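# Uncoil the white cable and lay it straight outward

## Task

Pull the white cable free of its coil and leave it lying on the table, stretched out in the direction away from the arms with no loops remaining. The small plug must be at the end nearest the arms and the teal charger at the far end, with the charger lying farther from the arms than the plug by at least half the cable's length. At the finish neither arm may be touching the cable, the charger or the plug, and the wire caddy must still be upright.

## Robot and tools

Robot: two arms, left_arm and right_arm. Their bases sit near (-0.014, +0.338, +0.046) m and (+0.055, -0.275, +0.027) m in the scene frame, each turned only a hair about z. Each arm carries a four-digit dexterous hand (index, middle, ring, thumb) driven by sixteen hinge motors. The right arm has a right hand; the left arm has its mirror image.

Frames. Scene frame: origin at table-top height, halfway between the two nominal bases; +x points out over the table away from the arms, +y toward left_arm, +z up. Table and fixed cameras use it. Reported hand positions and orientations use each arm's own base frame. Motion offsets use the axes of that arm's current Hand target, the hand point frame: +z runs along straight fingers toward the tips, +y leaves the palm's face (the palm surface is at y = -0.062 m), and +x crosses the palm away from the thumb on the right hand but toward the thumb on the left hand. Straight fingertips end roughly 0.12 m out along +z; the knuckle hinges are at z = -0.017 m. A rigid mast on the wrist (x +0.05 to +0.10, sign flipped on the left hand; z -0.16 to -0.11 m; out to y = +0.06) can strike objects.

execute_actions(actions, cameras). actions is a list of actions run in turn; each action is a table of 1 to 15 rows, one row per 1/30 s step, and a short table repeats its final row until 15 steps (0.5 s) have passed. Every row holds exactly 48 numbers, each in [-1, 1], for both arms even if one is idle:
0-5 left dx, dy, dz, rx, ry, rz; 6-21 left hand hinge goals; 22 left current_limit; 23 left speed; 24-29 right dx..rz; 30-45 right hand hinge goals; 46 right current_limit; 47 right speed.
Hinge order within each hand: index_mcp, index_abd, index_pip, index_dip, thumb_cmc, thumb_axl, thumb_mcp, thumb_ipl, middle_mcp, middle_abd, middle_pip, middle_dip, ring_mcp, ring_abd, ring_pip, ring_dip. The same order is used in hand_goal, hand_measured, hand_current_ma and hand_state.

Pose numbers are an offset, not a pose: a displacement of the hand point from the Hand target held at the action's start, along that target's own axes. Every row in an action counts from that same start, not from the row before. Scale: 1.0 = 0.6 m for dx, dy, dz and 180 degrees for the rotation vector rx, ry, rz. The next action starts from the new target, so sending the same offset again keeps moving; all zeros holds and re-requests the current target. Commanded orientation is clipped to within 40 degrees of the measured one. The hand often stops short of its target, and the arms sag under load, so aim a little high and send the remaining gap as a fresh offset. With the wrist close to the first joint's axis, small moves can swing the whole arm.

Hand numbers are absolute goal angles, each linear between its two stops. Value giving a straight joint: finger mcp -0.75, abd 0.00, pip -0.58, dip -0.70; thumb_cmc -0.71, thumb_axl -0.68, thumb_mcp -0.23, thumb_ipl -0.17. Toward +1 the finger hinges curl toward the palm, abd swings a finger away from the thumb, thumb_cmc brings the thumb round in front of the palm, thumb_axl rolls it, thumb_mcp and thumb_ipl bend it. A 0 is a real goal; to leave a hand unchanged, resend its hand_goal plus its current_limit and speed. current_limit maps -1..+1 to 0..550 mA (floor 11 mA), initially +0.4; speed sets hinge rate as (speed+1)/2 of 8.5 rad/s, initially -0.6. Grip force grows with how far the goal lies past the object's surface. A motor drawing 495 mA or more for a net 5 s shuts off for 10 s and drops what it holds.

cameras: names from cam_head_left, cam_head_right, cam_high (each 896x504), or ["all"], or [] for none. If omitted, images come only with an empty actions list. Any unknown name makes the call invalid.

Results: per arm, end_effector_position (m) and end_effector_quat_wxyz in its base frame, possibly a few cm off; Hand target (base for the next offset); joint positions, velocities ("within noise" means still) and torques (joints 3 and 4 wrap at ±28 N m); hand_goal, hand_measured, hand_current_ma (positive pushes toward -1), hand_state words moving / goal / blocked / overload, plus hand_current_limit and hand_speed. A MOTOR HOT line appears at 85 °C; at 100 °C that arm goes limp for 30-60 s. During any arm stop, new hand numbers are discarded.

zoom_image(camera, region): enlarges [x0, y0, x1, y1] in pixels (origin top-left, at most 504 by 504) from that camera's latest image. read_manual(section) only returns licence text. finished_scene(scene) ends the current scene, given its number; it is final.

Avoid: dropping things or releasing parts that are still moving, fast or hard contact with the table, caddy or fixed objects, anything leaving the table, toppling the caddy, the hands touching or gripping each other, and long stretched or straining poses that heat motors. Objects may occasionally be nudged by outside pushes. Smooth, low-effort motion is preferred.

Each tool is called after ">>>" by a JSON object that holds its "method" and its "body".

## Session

>>> {"method": "execute_actions", "body": {"actions": []}}

>>> {"method": "zoom_image", "body": {"camera": "cam_head_left", "region": [380, 130, 560, 280]}}

>>> {"method": "zoom_image", "body": {"camera": "cam_high", "region": [380, 200, 560, 350]}}

Scene clock: 0.00 s.
left_arm: end_effector_position=(+0.4252, +0.2738, +0.1370) hand_goal=(-0.754, +0.000, -0.576, -0.696, -0.714, -0.678, -0.226, -0.168, -0.754, +0.000, -0.576, -0.696, -0.754, +0.000, -0.576, -0.696) hand_measured=(-0.754, +0.000, -0.576, -0.696, -0.714, -0.678, -0.226, -0.168, -0.754, +0.000, -0.576, -0.696, -0.754, +0.000, -0.576, -0.696) hand_current_ma=(+0, +0, +0, +0, +0, +0, +0, +0, +0, +0, +0, +0, +0, +0, +0, +0) hand_state=(goal, goal, goal, goal, goal, goal, goal, goal, goal, goal, goal, goal, goal, goal, goal, goal) hand_current_limit=0.40 hand_speed=-0.60 end_effector_quat_wxyz=(-0.009, +0.809, +0.567, +0.151) | right_arm: end_effector_position=(+0.2436, -0.2229, +0.2228) hand_goal=(-0.754, +0.000, -0.576, -0.696, -0.714, -0.678, -0.226, -0.168, -0.754, +0.000, -0.576, -0.696, -0.754, +0.000, -0.576, -0.696) hand_measured=(-0.754, +0.000, -0.576, -0.696, -0.714, -0.678, -0.226, -0.168, -0.754, +0.000, -0.576, -0.696, -0.754, +0.000, -0.576, -0.696) hand_current_ma=(+0, +0, +0, +0, +0, +0, +0, +0, +0, +0, +0, +0, +0, +0, +0, +0) hand_state=(goal, goal, goal, goal, goal, goal, goal, goal, goal, goal, goal, goal, goal, goal, goal, goal) hand_current_limit=0.40 hand_speed=-0.60 end_effector_quat_wxyz=(-0.130, +0.936, +0.054, +0.322)
Joint positions: left_arm=[0.699 1.394 0.958 -0.832 0.008 1.046] | right_arm=[-0.92 0.909 0.878 -1.363 -0.691 0.599]
Joint velocities: within noise
Joint torques (N m): no reading
Motor temperatures (°C): left_arm=[31 32 33 32 29 31] | right_arm=[31 31 33 30 28 30]
Heat: left arm: hottest elbow 33 °C; right arm: hottest elbow 33 °C.
Hand target: left_arm +0.4319, +0.2795, +0.1476; -0.010, +0.808, +0.566, +0.163 | right_arm +0.2486, -0.2292, +0.2392; -0.116, +0.934, +0.060, +0.332

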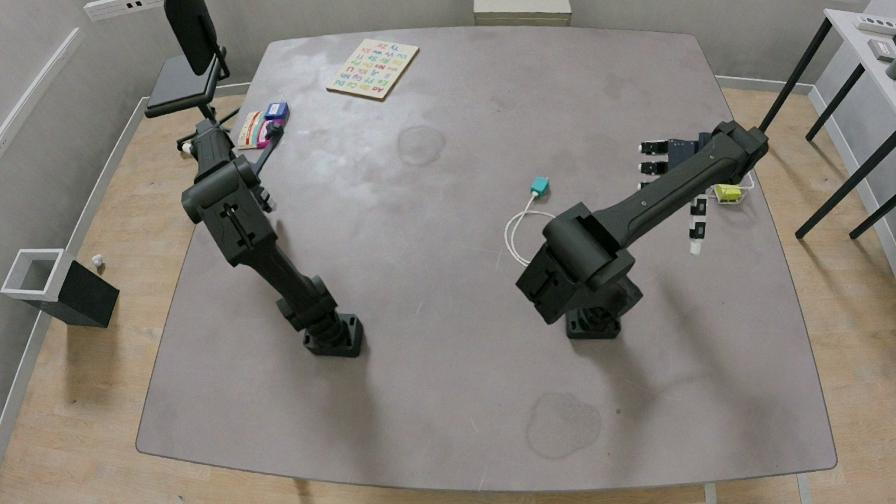

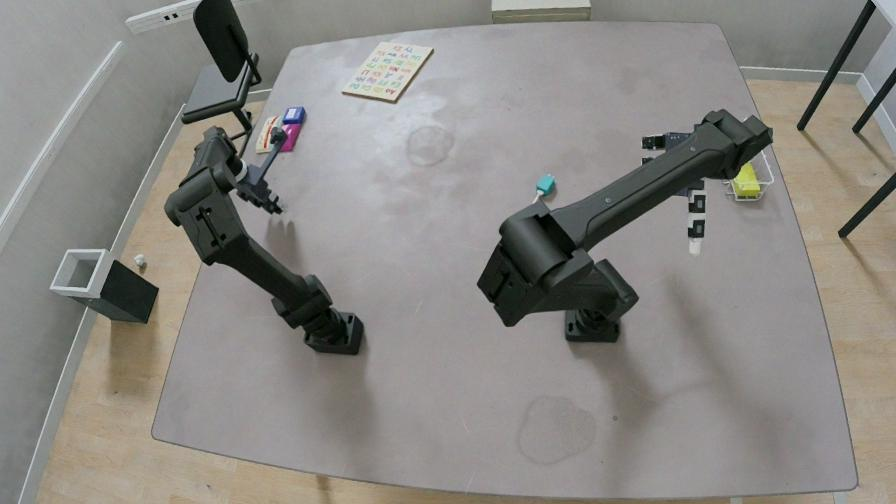

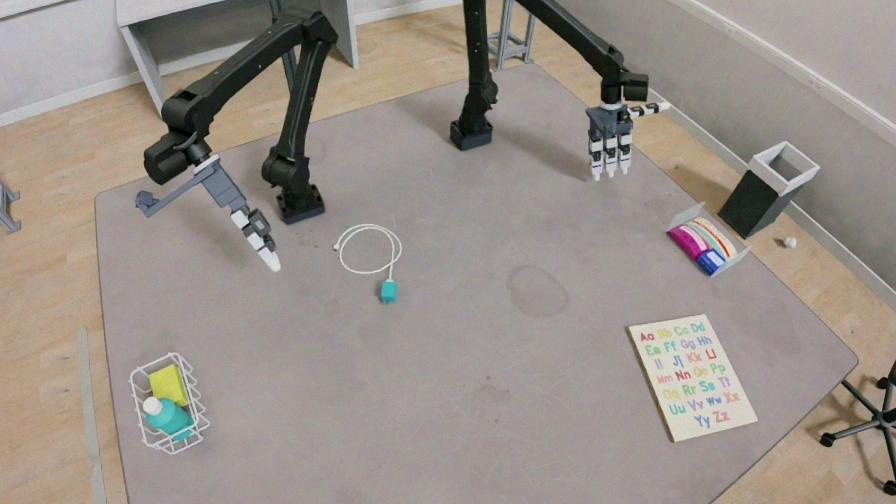

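Scaled by 2.800 from the camera's 896x504 image, which has a finer 1280x720 frame.

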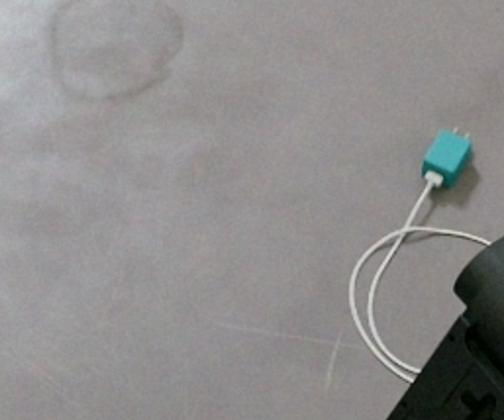

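Scaled by 2.800 from the camera's 896x504 image, which has a finer 1280x720 frame.

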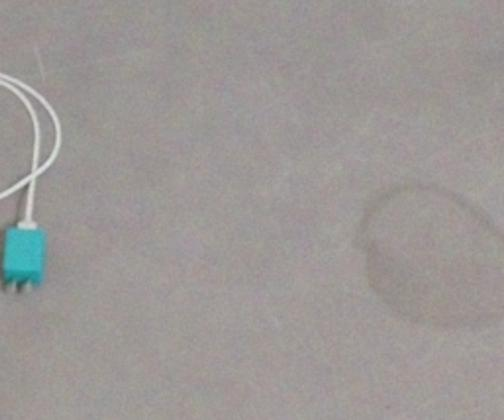

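>>> {"method": "execute_actions", "body": {"actions": [[[0,0,0,0,0,0,-0.754,0,-0.576,-0.696,-0.714,-0.678,-0.226,-0.168,-0.754,0,-0.576,-0.696,-0.754,0,-0.576,-0.696,0.4,-0.6, 0.0208,-0.084,0.0635,0.0291,-0.0262,0.0276,-1,0,0.372,0.362,0.686,-0.678,-0.112,-0.168,-1,0,0.372,0.362,-1,0,0.883,0.609,0.4,-0.6]],[[0,0,0,0,0,0,-0.754,0,-0.576,-0.696,-0.714,-0.678,-0.226,-0.168,-0.754,0,-0.576,-0.696,-0.754,0,-0.576,-0.696,0.4,-0.6, 0.0193,-0.0797,0.0693,0.0291,-0.0262,0.0276,-1,0,0.372,0.362,0.686,-0.678,-0.112,-0.168,-1,0,0.372,0.362,-1,0,0.883,0.609,0.4,-0.6]],[[0,0,0,0,0,0,-0.754,0,-0.576,-0.696,-0.714,-0.678,-0.226,-0.168,-0.754,0,-0.576,-0.696,-0.754,0,-0.576,-0.696,0.4,-0.6, 0.0183,-0.0747,0.075,0.0291,-0.0262,0.0276,-1,0,0.372,0.362,0.686,-0.678,-0.112,-0.168,-1,0,0.372,0.362,-1,0,0.883,0.609,0.4,-0.6]],[[0,0,0,0,0,0,-0.754,0,-0.576,-0.696,-0.714,-0.678,-0.226,-0.168,-0.754,0,-0.576,-0.696,-0.754,0,-0.576,-0.696,0.4,-0.6, 0.0185,-0.0693,0.08,0.0291,-0.0262,0.0276,-1,0,0.372,0.362,0.686,-0.678,-0.112,-0.168,-1,0,0.372,0.362,-1,0,0.883,0.609,0.4,-0.6]],[[0,0,0,0,0,0,-0.754,0,-0.576,-0.696,-0.714,-0.678,-0.226,-0.168,-0.754,0,-0.576,-0.696,-0.754,0,-0.576,-0.696,0.4,-0.6, 0.0195,-0.0633,0.0845,0.0291,-0.0262,0.0276,-1,0,0.372,0.362,0.686,-0.678,-0.112,-0.168,-1,0,0.372,0.362,-1,0,0.883,0.609,0.4,-0.6]],[[0,0,0,0,0,0,-0.754,0,-0.576,-0.696,-0.714,-0.678,-0.226,-0.168,-0.754,0,-0.576,-0.696,-0.754,0,-0.576,-0.696,0.4,-0.6, 0.0213,-0.0572,0.0883,0.0291,-0.0262,0.0276,-1,0,0.372,0.362,0.686,-0.678,-0.112,-0.168,-1,0,0.372,0.362,-1,0,0.883,0.609,0.4,-0.6]]], "cameras": ["cam_high", "cam_head_left", "cam_head_right"]}}

>>> {"method": "zoom_image", "body": {"camera": "cam_head_left", "region": [470, 110, 620, 260]}}

>>> {"method": "zoom_image", "body": {"camera": "cam_high", "region": [310, 200, 460, 350]}}

Scene clock: 7.10 s.
left_arm: end_effector_position=(+0.4252, +0.2738, +0.1370) hand_goal=(-0.754, +0.000, -0.576, -0.696, -0.714, -0.678, -0.226, -0.168, -0.754, +0.000, -0.576, -0.696, -0.754, +0.000, -0.576, -0.696) hand_measured=(-0.754, +0.000, -0.576, -0.696, -0.714, -0.678, -0.224, -0.168, -0.754, +0.000, -0.576, -0.696, -0.754, +0.000, -0.576, -0.696) hand_current_ma=(+1, +0, +0, +0, +0, +0, +2, +0, +1, +0, +0, +0, +1, +0, +0, +0) hand_state=(goal, goal, goal, goal, goal, goal, goal, goal, goal, goal, goal, goal, goal, goal, goal, goal) hand_current_limit=0.40 hand_speed=-0.60 end_effector_quat_wxyz=(-0.009, +0.809, +0.567, +0.151) | right_arm: end_effector_position=(+0.3659, +0.1187, +0.1496) hand_goal=(-1.000, +0.000, +0.372, +0.362, +0.686, -0.678, -0.112, -0.168, -1.000, +0.000, +0.372, +0.362, -1.000, +0.000, +0.882, +0.608) hand_measured=(-0.990, +0.000, +0.370, +0.358, +0.684, -0.678, -0.110, -0.168, -0.990, +0.000, +0.370, +0.358, -0.992, +0.000, +0.876, +0.604) hand_current_ma=(+19, +0, -3, -4, -3, +1, +2, +0, +20, +0, -3, -5, +16, +0, -8, -4) hand_state=(goal, goal, goal, goal, goal, goal, goal, goal, goal, goal, goal, goal, goal, goal, goal, goal) hand_current_limit=0.40 hand_speed=-0.60 end_effector_quat_wxyz=(-0.417, +0.906, -0.074, +0.007)
Joint positions: left_arm=[0.699 1.394 0.958 -0.832 0.008 1.046] | right_arm=[0.102 1.358 1.046 -1.032 -0.837 1.938]
Joint torques (N m): left_arm=[-0.91 -12.04 11.49 0.83 0.02 -0.04] | right_arm=[0.09 -9.05 11.85 1.25 -0.81 0.21]
Heat: left arm: hottest elbow 34 °C; right arm: hottest elbow 34 °C.
Hand target: left_arm +0.4319, +0.2795, +0.1476; -0.010, +0.808, +0.566, +0.163 | right_arm +0.3877, +0.1244, +0.1684; -0.421, +0.904, -0.065, +0.031
Off the commanded pose: left_arm 0.014 m, 1 deg | right_arm 0.029 m, 3 deg.

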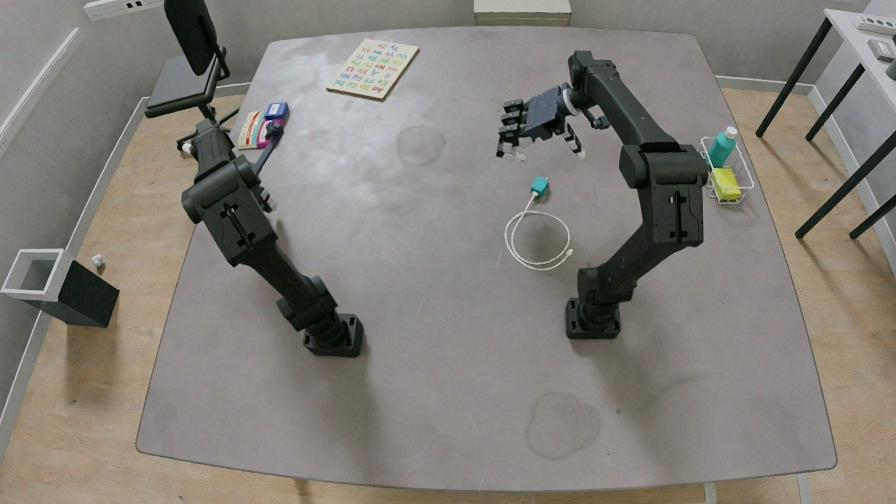

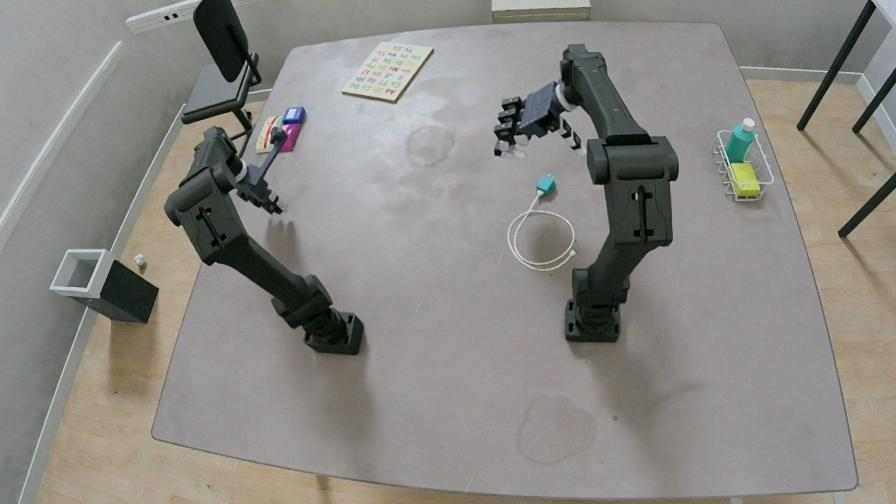

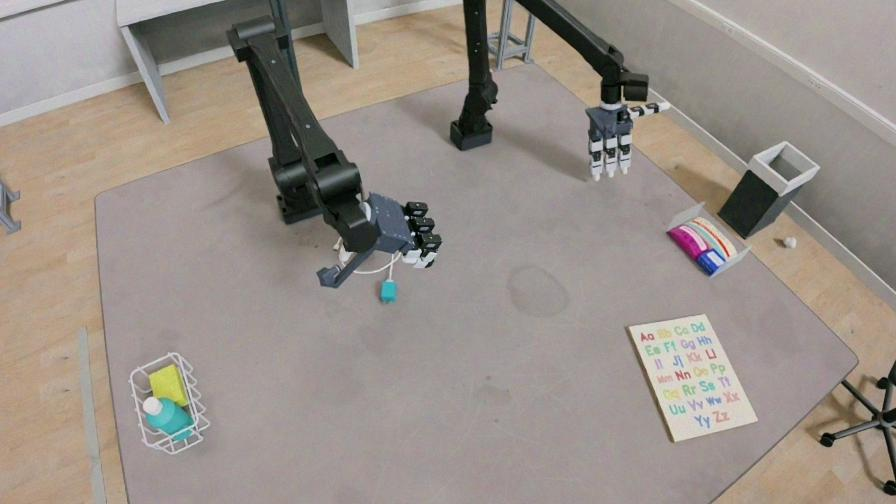

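Scaled by 3.360 from the camera's 896x504 image, which has a finer 1280x720 frame.

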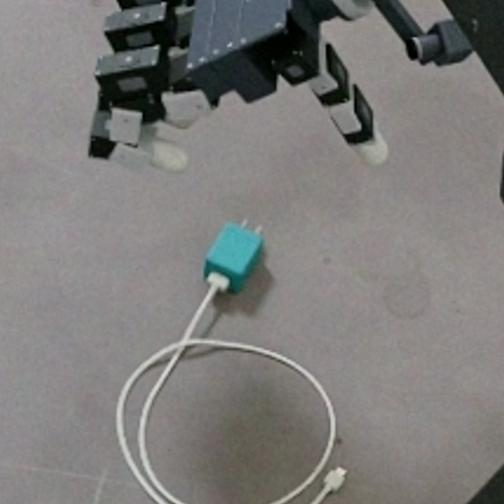

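Scaled by 3.360 from the camera's 896x504 image, which has a finer 1280x720 frame.

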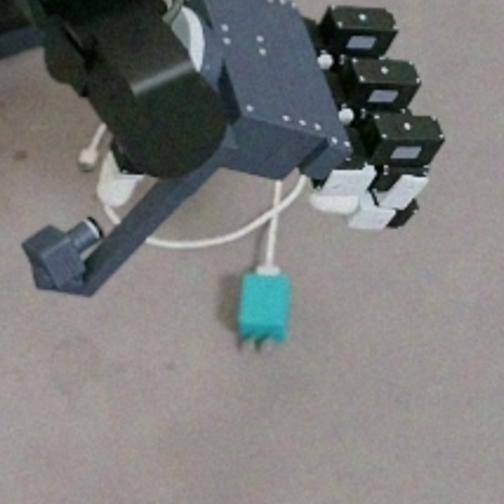

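>>> {"method": "execute_actions", "body": {"actions": [[[0,0,0,0,0,0,-0.754,0,-0.576,-0.696,-0.714,-0.678,-0.226,-0.168,-0.754,0,-0.576,-0.696,-0.754,0,-0.576,-0.696,0.4,-0.6, 0.0071,0.0653,0.0518,0,0,0,-1,0,0.372,0.362,0.686,-0.678,-0.112,-0.168,-1,0,0.372,0.362,-1,0,0.883,0.609,0.4,-0.6]],[[0,0,0,0,0,0,-0.754,0,-0.576,-0.696,-0.714,-0.678,-0.226,-0.168,-0.754,0,-0.576,-0.696,-0.754,0,-0.576,-0.696,0.4,-0.6, 0.0071,0.0653,0.0518,0,0,0,-1,0,0.372,0.362,0.686,-0.678,-0.112,-0.168,-1,0,0.372,0.362,-1,0,0.883,0.609,0.4,-0.6]]], "cameras": ["cam_high", "cam_head_left", "cam_head_right"]}}

>>> {"method": "zoom_image", "body": {"camera": "cam_head_left", "region": [490, 120, 590, 220]}}

>>> {"method": "zoom_image", "body": {"camera": "cam_high", "region": [340, 220, 460, 340]}}

>>> {"method": "zoom_image", "body": {"camera": "cam_head_right", "region": [490, 120, 590, 220]}}

Scene clock: 9.40 s.
left_arm: end_effector_position=(+0.4252, +0.2738, +0.1370) hand_goal=(-0.754, +0.000, -0.576, -0.696, -0.714, -0.678, -0.226, -0.168, -0.754, +0.000, -0.576, -0.696, -0.754, +0.000, -0.576, -0.696) hand_measured=(-0.754, +0.000, -0.576, -0.696, -0.714, -0.678, -0.224, -0.168, -0.754, +0.000, -0.576, -0.696, -0.754, +0.000, -0.576, -0.696) hand_current_ma=(+1, +0, +0, +0, +0, +0, +2, +0, +1, +0, +0, +0, +1, +0, +0, +0) hand_state=(goal, goal, goal, goal, goal, goal, goal, goal, goal, goal, goal, goal, goal, goal, goal, goal) hand_current_limit=0.40 hand_speed=-0.60 end_effector_quat_wxyz=(-0.009, +0.809, +0.567, +0.151) | right_arm: end_effector_position=(+0.3855, +0.1207, +0.0648) hand_goal=(-1.000, +0.000, +0.372, +0.362, +0.686, -0.678, -0.112, -0.168, -1.000, +0.000, +0.372, +0.362, -1.000, +0.000, +0.882, +0.608) hand_measured=(-0.990, +0.000, +0.370, +0.358, +0.684, -0.678, -0.110, -0.168, -0.990, +0.000, +0.370, +0.358, -0.992, +0.000, +0.876, +0.604) hand_current_ma=(+19, +0, -3, -4, -3, +1, +2, +0, +20, +0, -3, -5, +16, +0, -8, -4) hand_state=(goal, goal, goal, goal, goal, goal, goal, goal, goal, goal, goal, goal, goal, goal, goal, goal) hand_current_limit=0.40 hand_speed=-0.60 end_effector_quat_wxyz=(-0.419, +0.905, -0.069, +0.019)
Joint positions: left_arm=[0.699 1.394 0.958 -0.832 0.008 1.046] | right_arm=[0.102 1.491 0.94 -0.765 -0.837 1.939]
Joint torques (N m): left_arm=[-0.79 -11.69 11.48 0.85 0.03 -0.02] | right_arm=[-0.67 -10.23 8.32 1.32 -0.86 0.1]
Heat: left arm: hottest elbow 35 °C; right arm: hottest elbow 34 °C.
Hand target: left_arm +0.4319, +0.2795, +0.1476; -0.010, +0.808, +0.566, +0.163 | right_arm +0.3958, +0.1205, +0.0685; -0.421, +0.904, -0.065, +0.031
Off the commanded pose: left_arm 0.014 m, 1 deg | right_arm 0.011 m, 1 deg.

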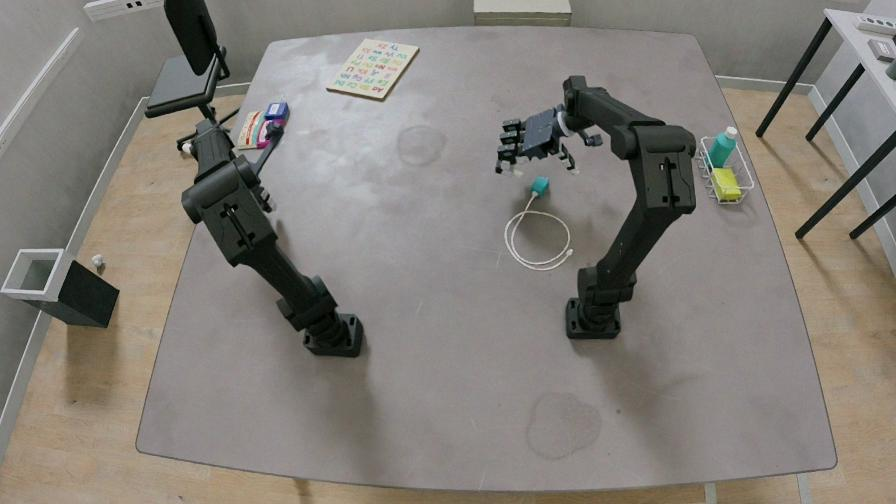

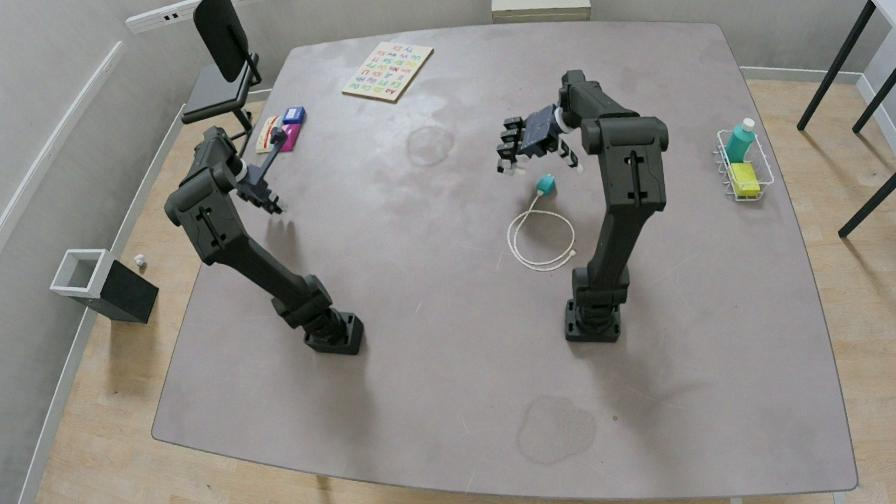

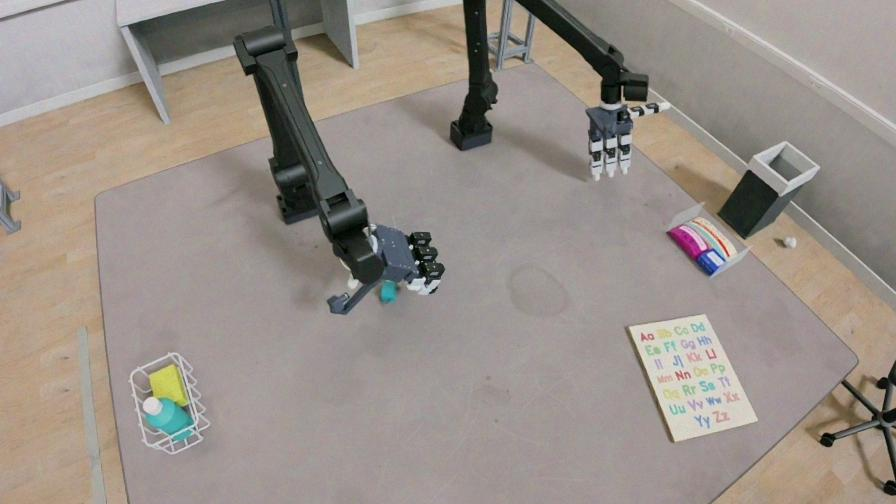

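Scaled by 5.040 from the camera's 896x504 image, which has a finer 1280x720 frame.

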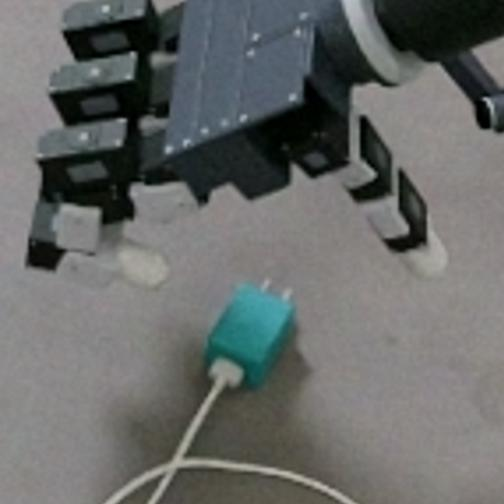

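Scaled by 4.200 from the camera's 896x504 image, which has a finer 1280x720 frame.

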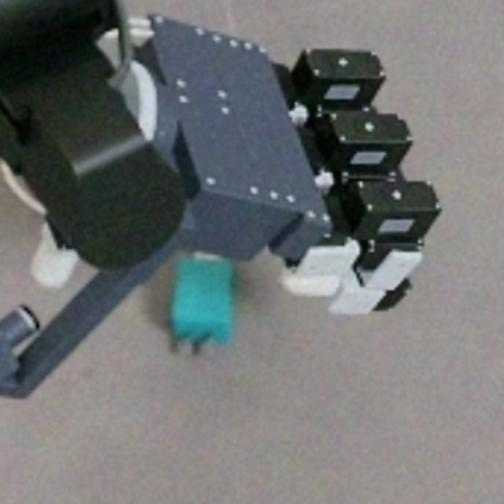

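Scaled by 5.040 from the camera's 896x504 image, which has a finer 1280x720 frame.

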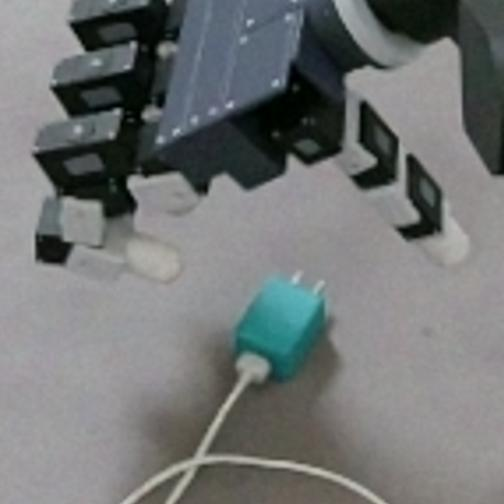

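>>> {"method": "execute_actions", "body": {"actions": [[[0,0,0,0,0,0,-0.754,0,-0.576,-0.696,-0.714,-0.678,-0.226,-0.168,-0.754,0,-0.576,-0.696,-0.754,0,-0.576,-0.696,0.4,-0.6, -0.0092,0.0599,0.0484,0,0,0,-1,0,0.372,0.362,0.686,-0.678,-0.112,-0.168,-1,0,0.372,0.362,-1,0,0.883,0.609,0.4,-0.6]]], "cameras": ["cam_high", "cam_head_left", "cam_head_right"]}}

>>> {"method": "zoom_image", "body": {"camera": "cam_head_left", "region": [500, 140, 580, 220]}}

>>> {"method": "zoom_image", "body": {"camera": "cam_head_right", "region": [500, 140, 580, 220]}}

Scene clock: 11.43 s.
left_arm: end_effector_position=(+0.4252, +0.2738, +0.1370) hand_goal=(-0.754, +0.000, -0.576, -0.696, -0.714, -0.678, -0.226, -0.168, -0.754, +0.000, -0.576, -0.696, -0.754, +0.000, -0.576, -0.696) hand_measured=(-0.754, +0.000, -0.576, -0.696, -0.714, -0.678, -0.224, -0.168, -0.754, +0.000, -0.576, -0.696, -0.754, +0.000, -0.576, -0.696) hand_current_ma=(+1, +0, +0, +0, +0, +0, +2, +0, +1, +0, +0, +0, +1, +0, +0, +0) hand_state=(goal, goal, goal, goal, goal, goal, goal, goal, goal, goal, goal, goal, goal, goal, goal, goal) hand_current_limit=0.40 hand_speed=-0.60 end_effector_quat_wxyz=(-0.009, +0.809, +0.567, +0.151) | right_arm: end_effector_position=(+0.3812, +0.1203, +0.0207) hand_goal=(-1.000, +0.000, +0.372, +0.362, +0.686, -0.678, -0.112, -0.168, -1.000, +0.000, +0.372, +0.362, -1.000, +0.000, +0.882, +0.608) hand_measured=(-0.990, +0.000, +0.370, +0.358, +0.684, -0.678, -0.110, -0.168, -0.990, +0.000, +0.370, +0.358, -0.992, +0.000, +0.876, +0.604) hand_current_ma=(+19, +0, -3, -4, -3, +1, +2, +0, +20, +0, -3, -5, +16, +0, -8, -4) hand_state=(goal, goal, goal, goal, goal, goal, goal, goal, goal, goal, goal, goal, goal, goal, goal, goal) hand_current_limit=0.40 hand_speed=-0.60 end_effector_quat_wxyz=(-0.420, +0.905, -0.068, +0.021)
Joint positions: left_arm=[0.699 1.394 0.958 -0.832 0.008 1.046] | right_arm=[0.102 1.553 0.869 -0.626 -0.837 1.939]
Joint torques (N m): left_arm=[-0.73 -11.93 11.41 0.8 0.02 -0.02] | right_arm=[-0.62 -10.23 7.49 1.33 -0.84 0.11]
Heat: left arm: hottest elbow 35 °C; right arm: hottest elbow 35 °C.
Hand target: left_arm +0.4319, +0.2795, +0.1476; -0.010, +0.808, +0.566, +0.163 | right_arm +0.3902, +0.1204, +0.0221; -0.421, +0.904, -0.065, +0.031
Off the commanded pose: left_arm 0.014 m, 1 deg | right_arm 0.009 m, 1 deg.

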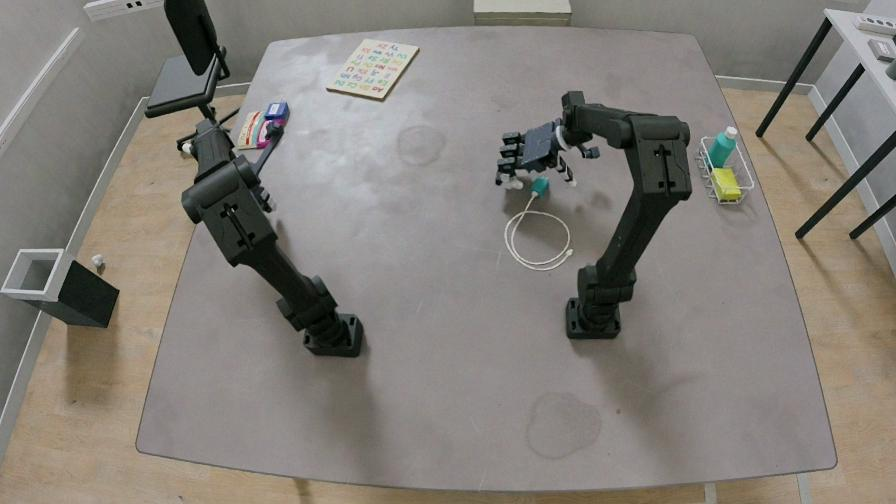

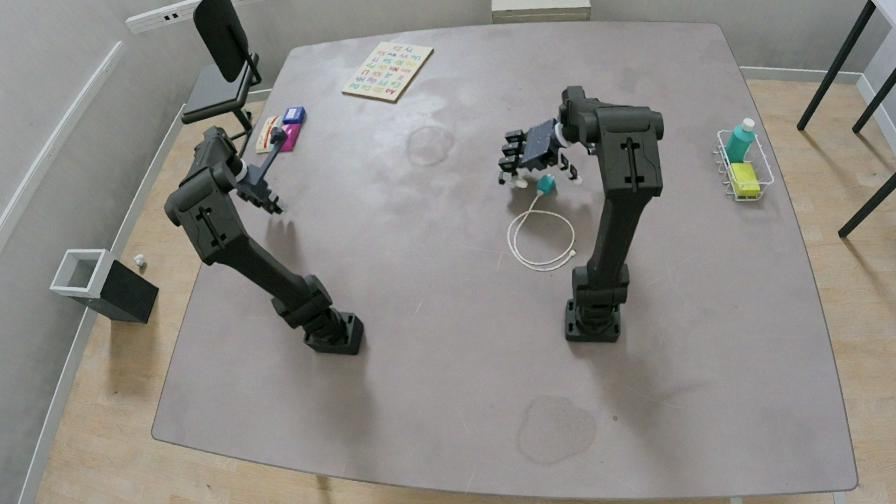

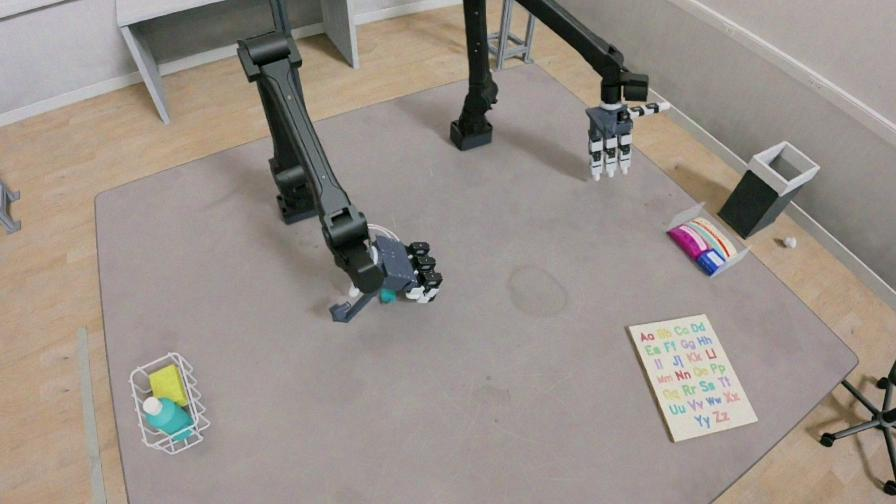

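Scaled by 6.300 from the camera's 896x504 image, which has a finer 1280x720 frame.

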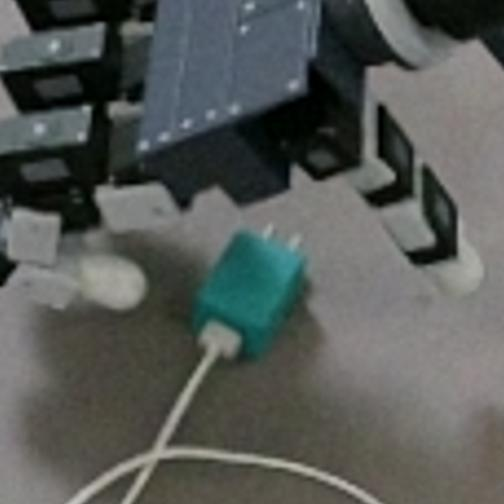

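Scaled by 6.300 from the camera's 896x504 image, which has a finer 1280x720 frame.

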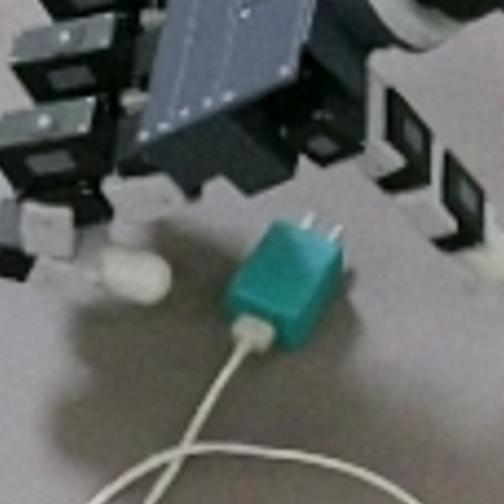

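>>> {"method": "execute_actions", "body": {"actions": [[[0,0,0,0,0,0,-0.754,0,-0.576,-0.696,-0.714,-0.678,-0.226,-0.168,-0.754,0,-0.576,-0.696,-0.754,0,-0.576,-0.696,0.4,-0.6, 0.005,0.0295,0.0257,0,0,0,-1,0,0.372,0.362,0.686,-0.678,-0.112,-0.168,-1,0,0.372,0.362,-1,0,0.883,0.609,0.4,-0.6]],[[0,0,0,0,0,0,-0.754,0,-0.576,-0.696,-0.714,-0.678,-0.226,-0.168,-0.754,0,-0.576,-0.696,-0.754,0,-0.576,-0.696,0.4,-0.6, 0,0.0139,-0.0166,0,0,0,-0.93,0,0.372,0.362,0.686,-0.678,0.25,-0.168,-0.93,0,0.372,0.362,-1,0,0.883,0.609,0.2,-0.8]]], "cameras": ["cam_high", "cam_head_left", "cam_head_right"]}}

>>> {"method": "zoom_image", "body": {"camera": "cam_head_left", "region": [500, 140, 580, 220]}}

>>> {"method": "zoom_image", "body": {"camera": "cam_head_right", "region": [500, 140, 580, 220]}}

Scene clock: 13.83 s.
left_arm: end_effector_position=(+0.4252, +0.2738, +0.1370) hand_goal=(-0.754, +0.000, -0.576, -0.696, -0.714, -0.678, -0.226, -0.168, -0.754, +0.000, -0.576, -0.696, -0.754, +0.000, -0.576, -0.696) hand_measured=(-0.754, +0.000, -0.576, -0.696, -0.714, -0.678, -0.224, -0.168, -0.754, +0.000, -0.576, -0.696, -0.754, +0.000, -0.576, -0.696) hand_current_ma=(+1, +0, +0, +0, +0, +0, +2, +0, +1, +0, +0, +0, +1, +0, +0, +0) hand_state=(goal, goal, goal, goal, goal, goal, goal, goal, goal, goal, goal, goal, goal, goal, goal, goal) hand_current_limit=0.40 hand_speed=-0.60 end_effector_quat_wxyz=(-0.009, +0.809, +0.567, +0.151) | right_arm: end_effector_position=(+0.3890, +0.1123, +0.0003) hand_goal=(-0.930, +0.000, +0.372, +0.362, +0.686, -0.678, +0.250, -0.168, -0.930, +0.000, +0.372, +0.362, -1.000, +0.000, +0.882, +0.608) hand_measured=(-0.926, +0.000, +0.370, +0.358, +0.684, -0.678, +0.248, -0.168, -0.924, +0.000, +0.370, +0.358, -0.992, +0.000, +0.876, +0.604) hand_current_ma=(+8, +0, -3, -4, -3, +1, -4, +0, +8, +0, -3, -5, +16, +0, -8, -4) hand_state=(goal, goal, goal, goal, goal, goal, goal, goal, goal, goal, goal, goal, goal, goal, goal, goal) hand_current_limit=0.20 hand_speed=-0.80 end_effector_quat_wxyz=(-0.421, +0.904, -0.063, +0.031)
Joint positions: left_arm=[0.699 1.394 0.958 -0.832 0.008 1.046] | right_arm=[0.081 1.601 0.859 -0.571 -0.842 1.907]
Joint torques (N m): left_arm=[-0.91 -12.04 11.49 0.8 0.04 -0.04] | right_arm=[-1.32 -10.4 6.89 0.47 -1.02 -0.01]
Heat: left arm: hottest elbow 35 °C; right arm: hottest elbow 35 °C.
Hand target: left_arm +0.4319, +0.2795, +0.1476; -0.010, +0.808, +0.566, +0.163 | right_arm +0.3916, +0.1076, -0.0011; -0.422, +0.904, -0.065, +0.031
Off the commanded pose: left_arm 0.014 m, 1 deg | right_arm 0.006 m, 0 deg.

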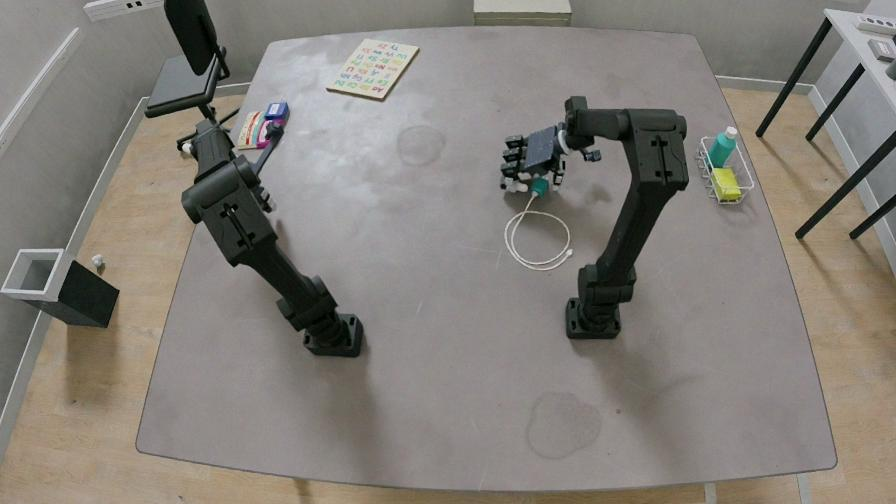

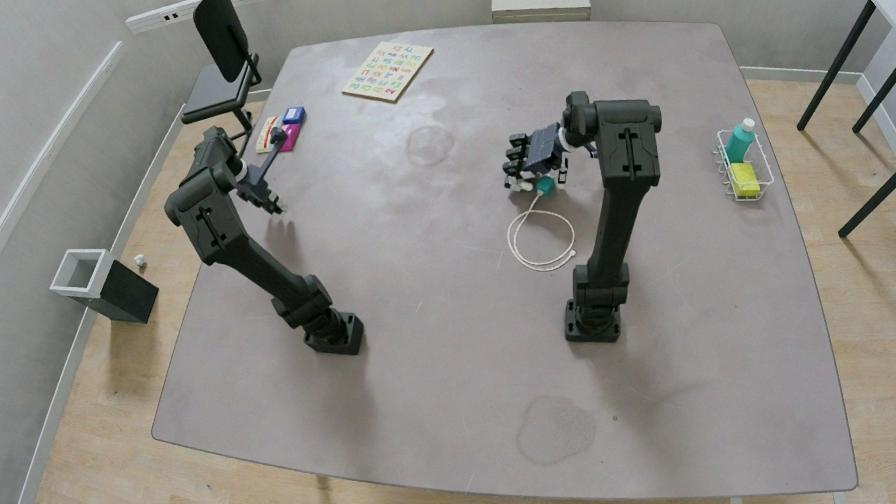

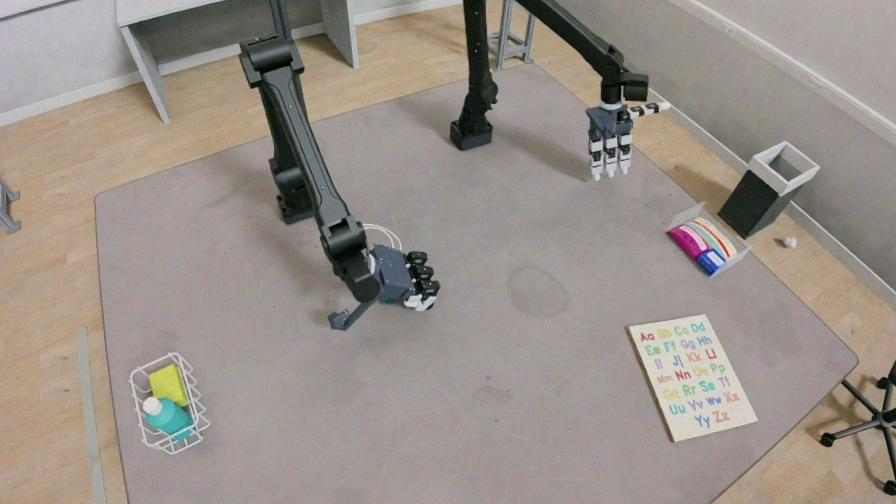

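Scaled by 6.300 from the camera's 896x504 image, which has a finer 1280x720 frame.

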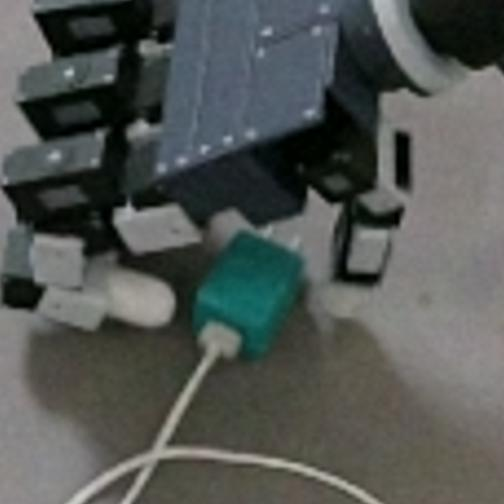

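Scaled by 6.300 from the camera's 896x504 image, which has a finer 1280x720 frame.

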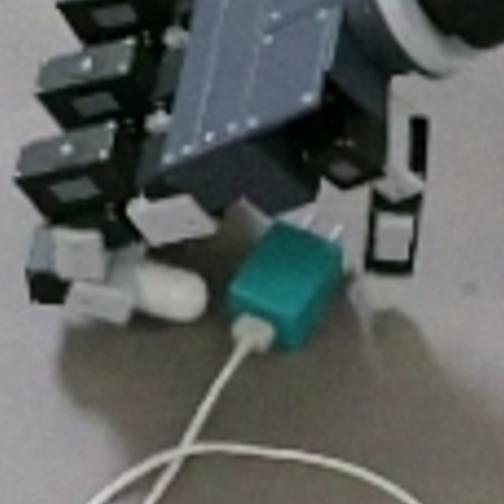

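>>> {"method": "execute_actions", "body": {"actions": [[[0,0,0,0,0,0,-0.754,0,-0.576,-0.696,-0.714,-0.678,-0.226,-0.168,-0.754,0,-0.576,-0.696,-0.754,0,-0.576,-0.696,0.4,-0.6, 0,0,0,0,0,0,-0.90,0,0.372,0.362,0.686,-0.678,0.40,-0.168,-0.90,0,0.372,0.362,-1,0,0.883,0.609,0.0,-0.85]],[[0,0,0,0,0,0,-0.754,0,-0.576,-0.696,-0.714,-0.678,-0.226,-0.168,-0.754,0,-0.576,-0.696,-0.754,0,-0.576,-0.696,0.4,-0.6, 0,0,0,0,0,0,-0.863,0,0.372,0.362,0.686,-0.678,0.52,-0.168,-0.863,0,0.372,0.362,-1,0,0.883,0.609,0.0,-0.85]],[[0,0,0,0,0,0,-0.754,0,-0.576,-0.696,-0.714,-0.678,-0.226,-0.168,-0.754,0,-0.576,-0.696,-0.754,0,-0.576,-0.696,0.4,-0.6, 0,0,0,0,0,0,-0.74,0,0.40,0.40,0.686,-0.678,0.56,-0.10,-0.74,0,0.40,0.40,-1,0,0.883,0.609,0.3,-0.85]]], "cameras": ["cam_high", "cam_head_left", "cam_head_right"]}}

>>> {"method": "zoom_image", "body": {"camera": "cam_head_left", "region": [500, 140, 580, 220]}}

Scene clock: 16.20 s.
left_arm: end_effector_position=(+0.4252, +0.2738, +0.1370) hand_goal=(-0.754, +0.000, -0.576, -0.696, -0.714, -0.678, -0.226, -0.168, -0.754, +0.000, -0.576, -0.696, -0.754, +0.000, -0.576, -0.696) hand_measured=(-0.754, +0.000, -0.576, -0.696, -0.714, -0.678, -0.224, -0.168, -0.754, +0.000, -0.576, -0.696, -0.754, +0.000, -0.576, -0.696) hand_current_ma=(+1, +0, +0, +0, +0, +0, +2, +0, +1, +0, +0, +0, +1, +0, +0, +0) hand_state=(goal, goal, goal, goal, goal, goal, goal, goal, goal, goal, goal, goal, goal, goal, goal, goal) hand_current_limit=0.40 hand_speed=-0.60 end_effector_quat_wxyz=(-0.009, +0.809, +0.567, +0.151) | right_arm: end_effector_position=(+0.3890, +0.1128, +0.0006) hand_goal=(-0.740, +0.000, +0.400, +0.400, +0.686, -0.678, +0.560, -0.100, -0.740, +0.000, +0.400, +0.400, -1.000, +0.000, +0.882, +0.608) hand_measured=(-0.850, +0.000, +0.362, +0.400, +0.688, -0.670, +0.404, -0.186, -0.812, +0.000, +0.372, +0.388, -0.992, +0.000, +0.876, +0.604) hand_current_ma=(-357, +0, -99, +0, +2, +17, -357, -357, -248, +0, -68, -23, +16, +0, -8, -4) hand_state=(blocked, goal, blocked, goal, goal, goal, blocked, blocked, blocked, goal, blocked, goal, goal, goal, goal, goal) hand_current_limit=0.30 hand_speed=-0.85 end_effector_quat_wxyz=(-0.422, +0.904, -0.063, +0.030)
Joint positions: left_arm=[0.699 1.394 0.958 -0.832 0.008 1.046] | right_arm=[0.081 1.601 0.859 -0.571 -0.845 1.906]
Joint torques (N m): left_arm=[-0.73 -12.22 11.38 0.88 0.01 0] | right_arm=[-1.38 -10.4 6.89 0.46 -0.88 -0.01]
Heat: left arm: hottest elbow 36 °C; right arm: hottest elbow 35 °C.
Hand target: left_arm +0.4319, +0.2795, +0.1476; -0.010, +0.808, +0.566, +0.163 | right_arm +0.3916, +0.1076, -0.0012; -0.421, +0.904, -0.065, +0.031
Off the commanded pose: left_arm 0.014 m, 1 deg | right_arm 0.006 m, 0 deg.

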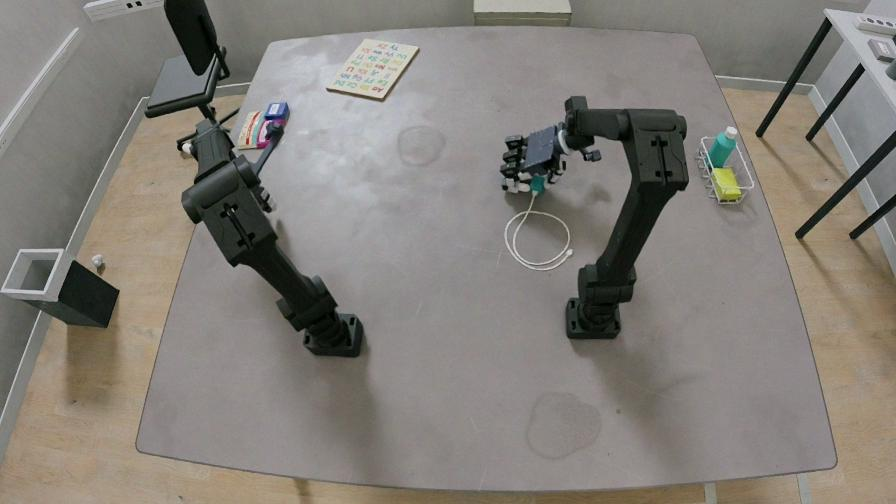

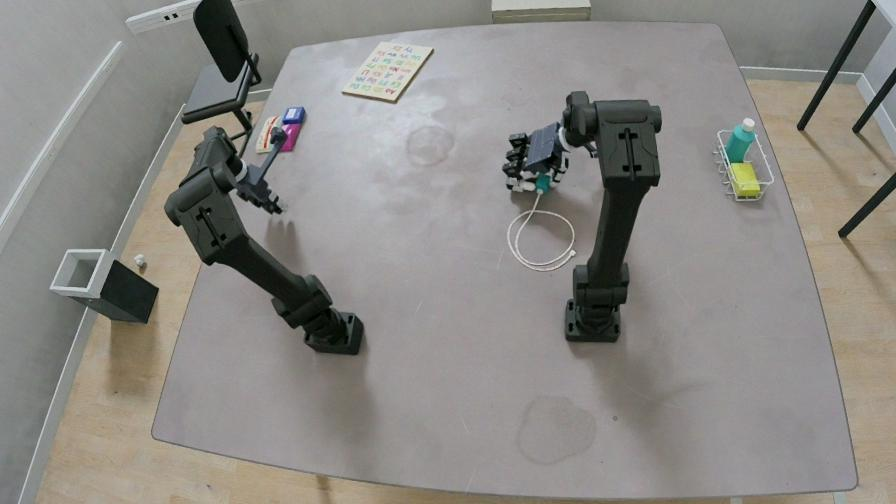

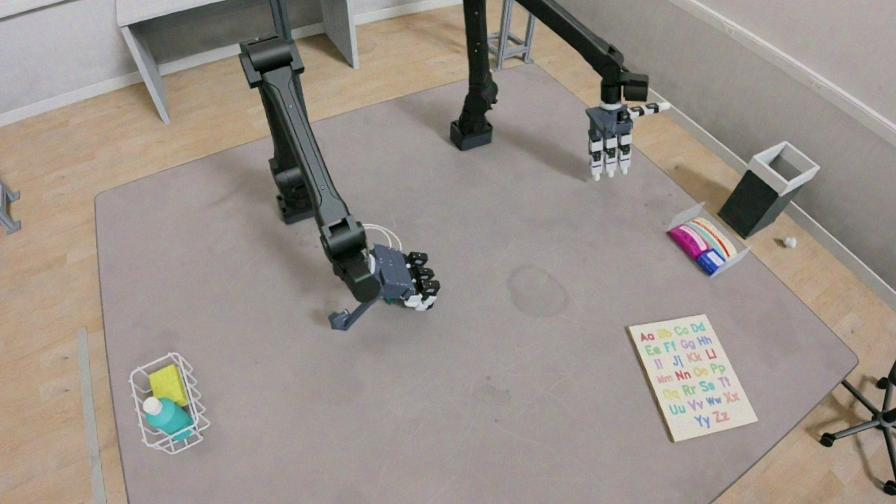

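Scaled by 6.300 from the camera's 896x504 image, which has a finer 1280x720 frame.

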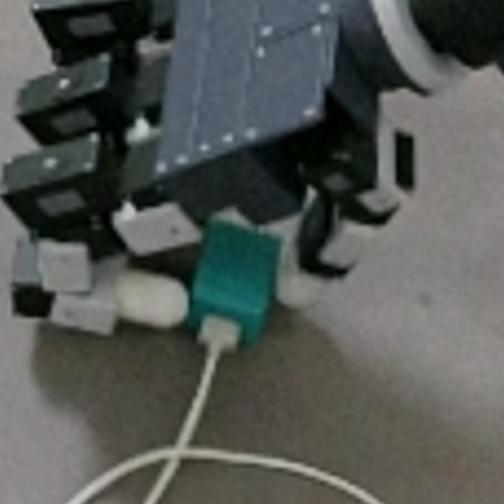

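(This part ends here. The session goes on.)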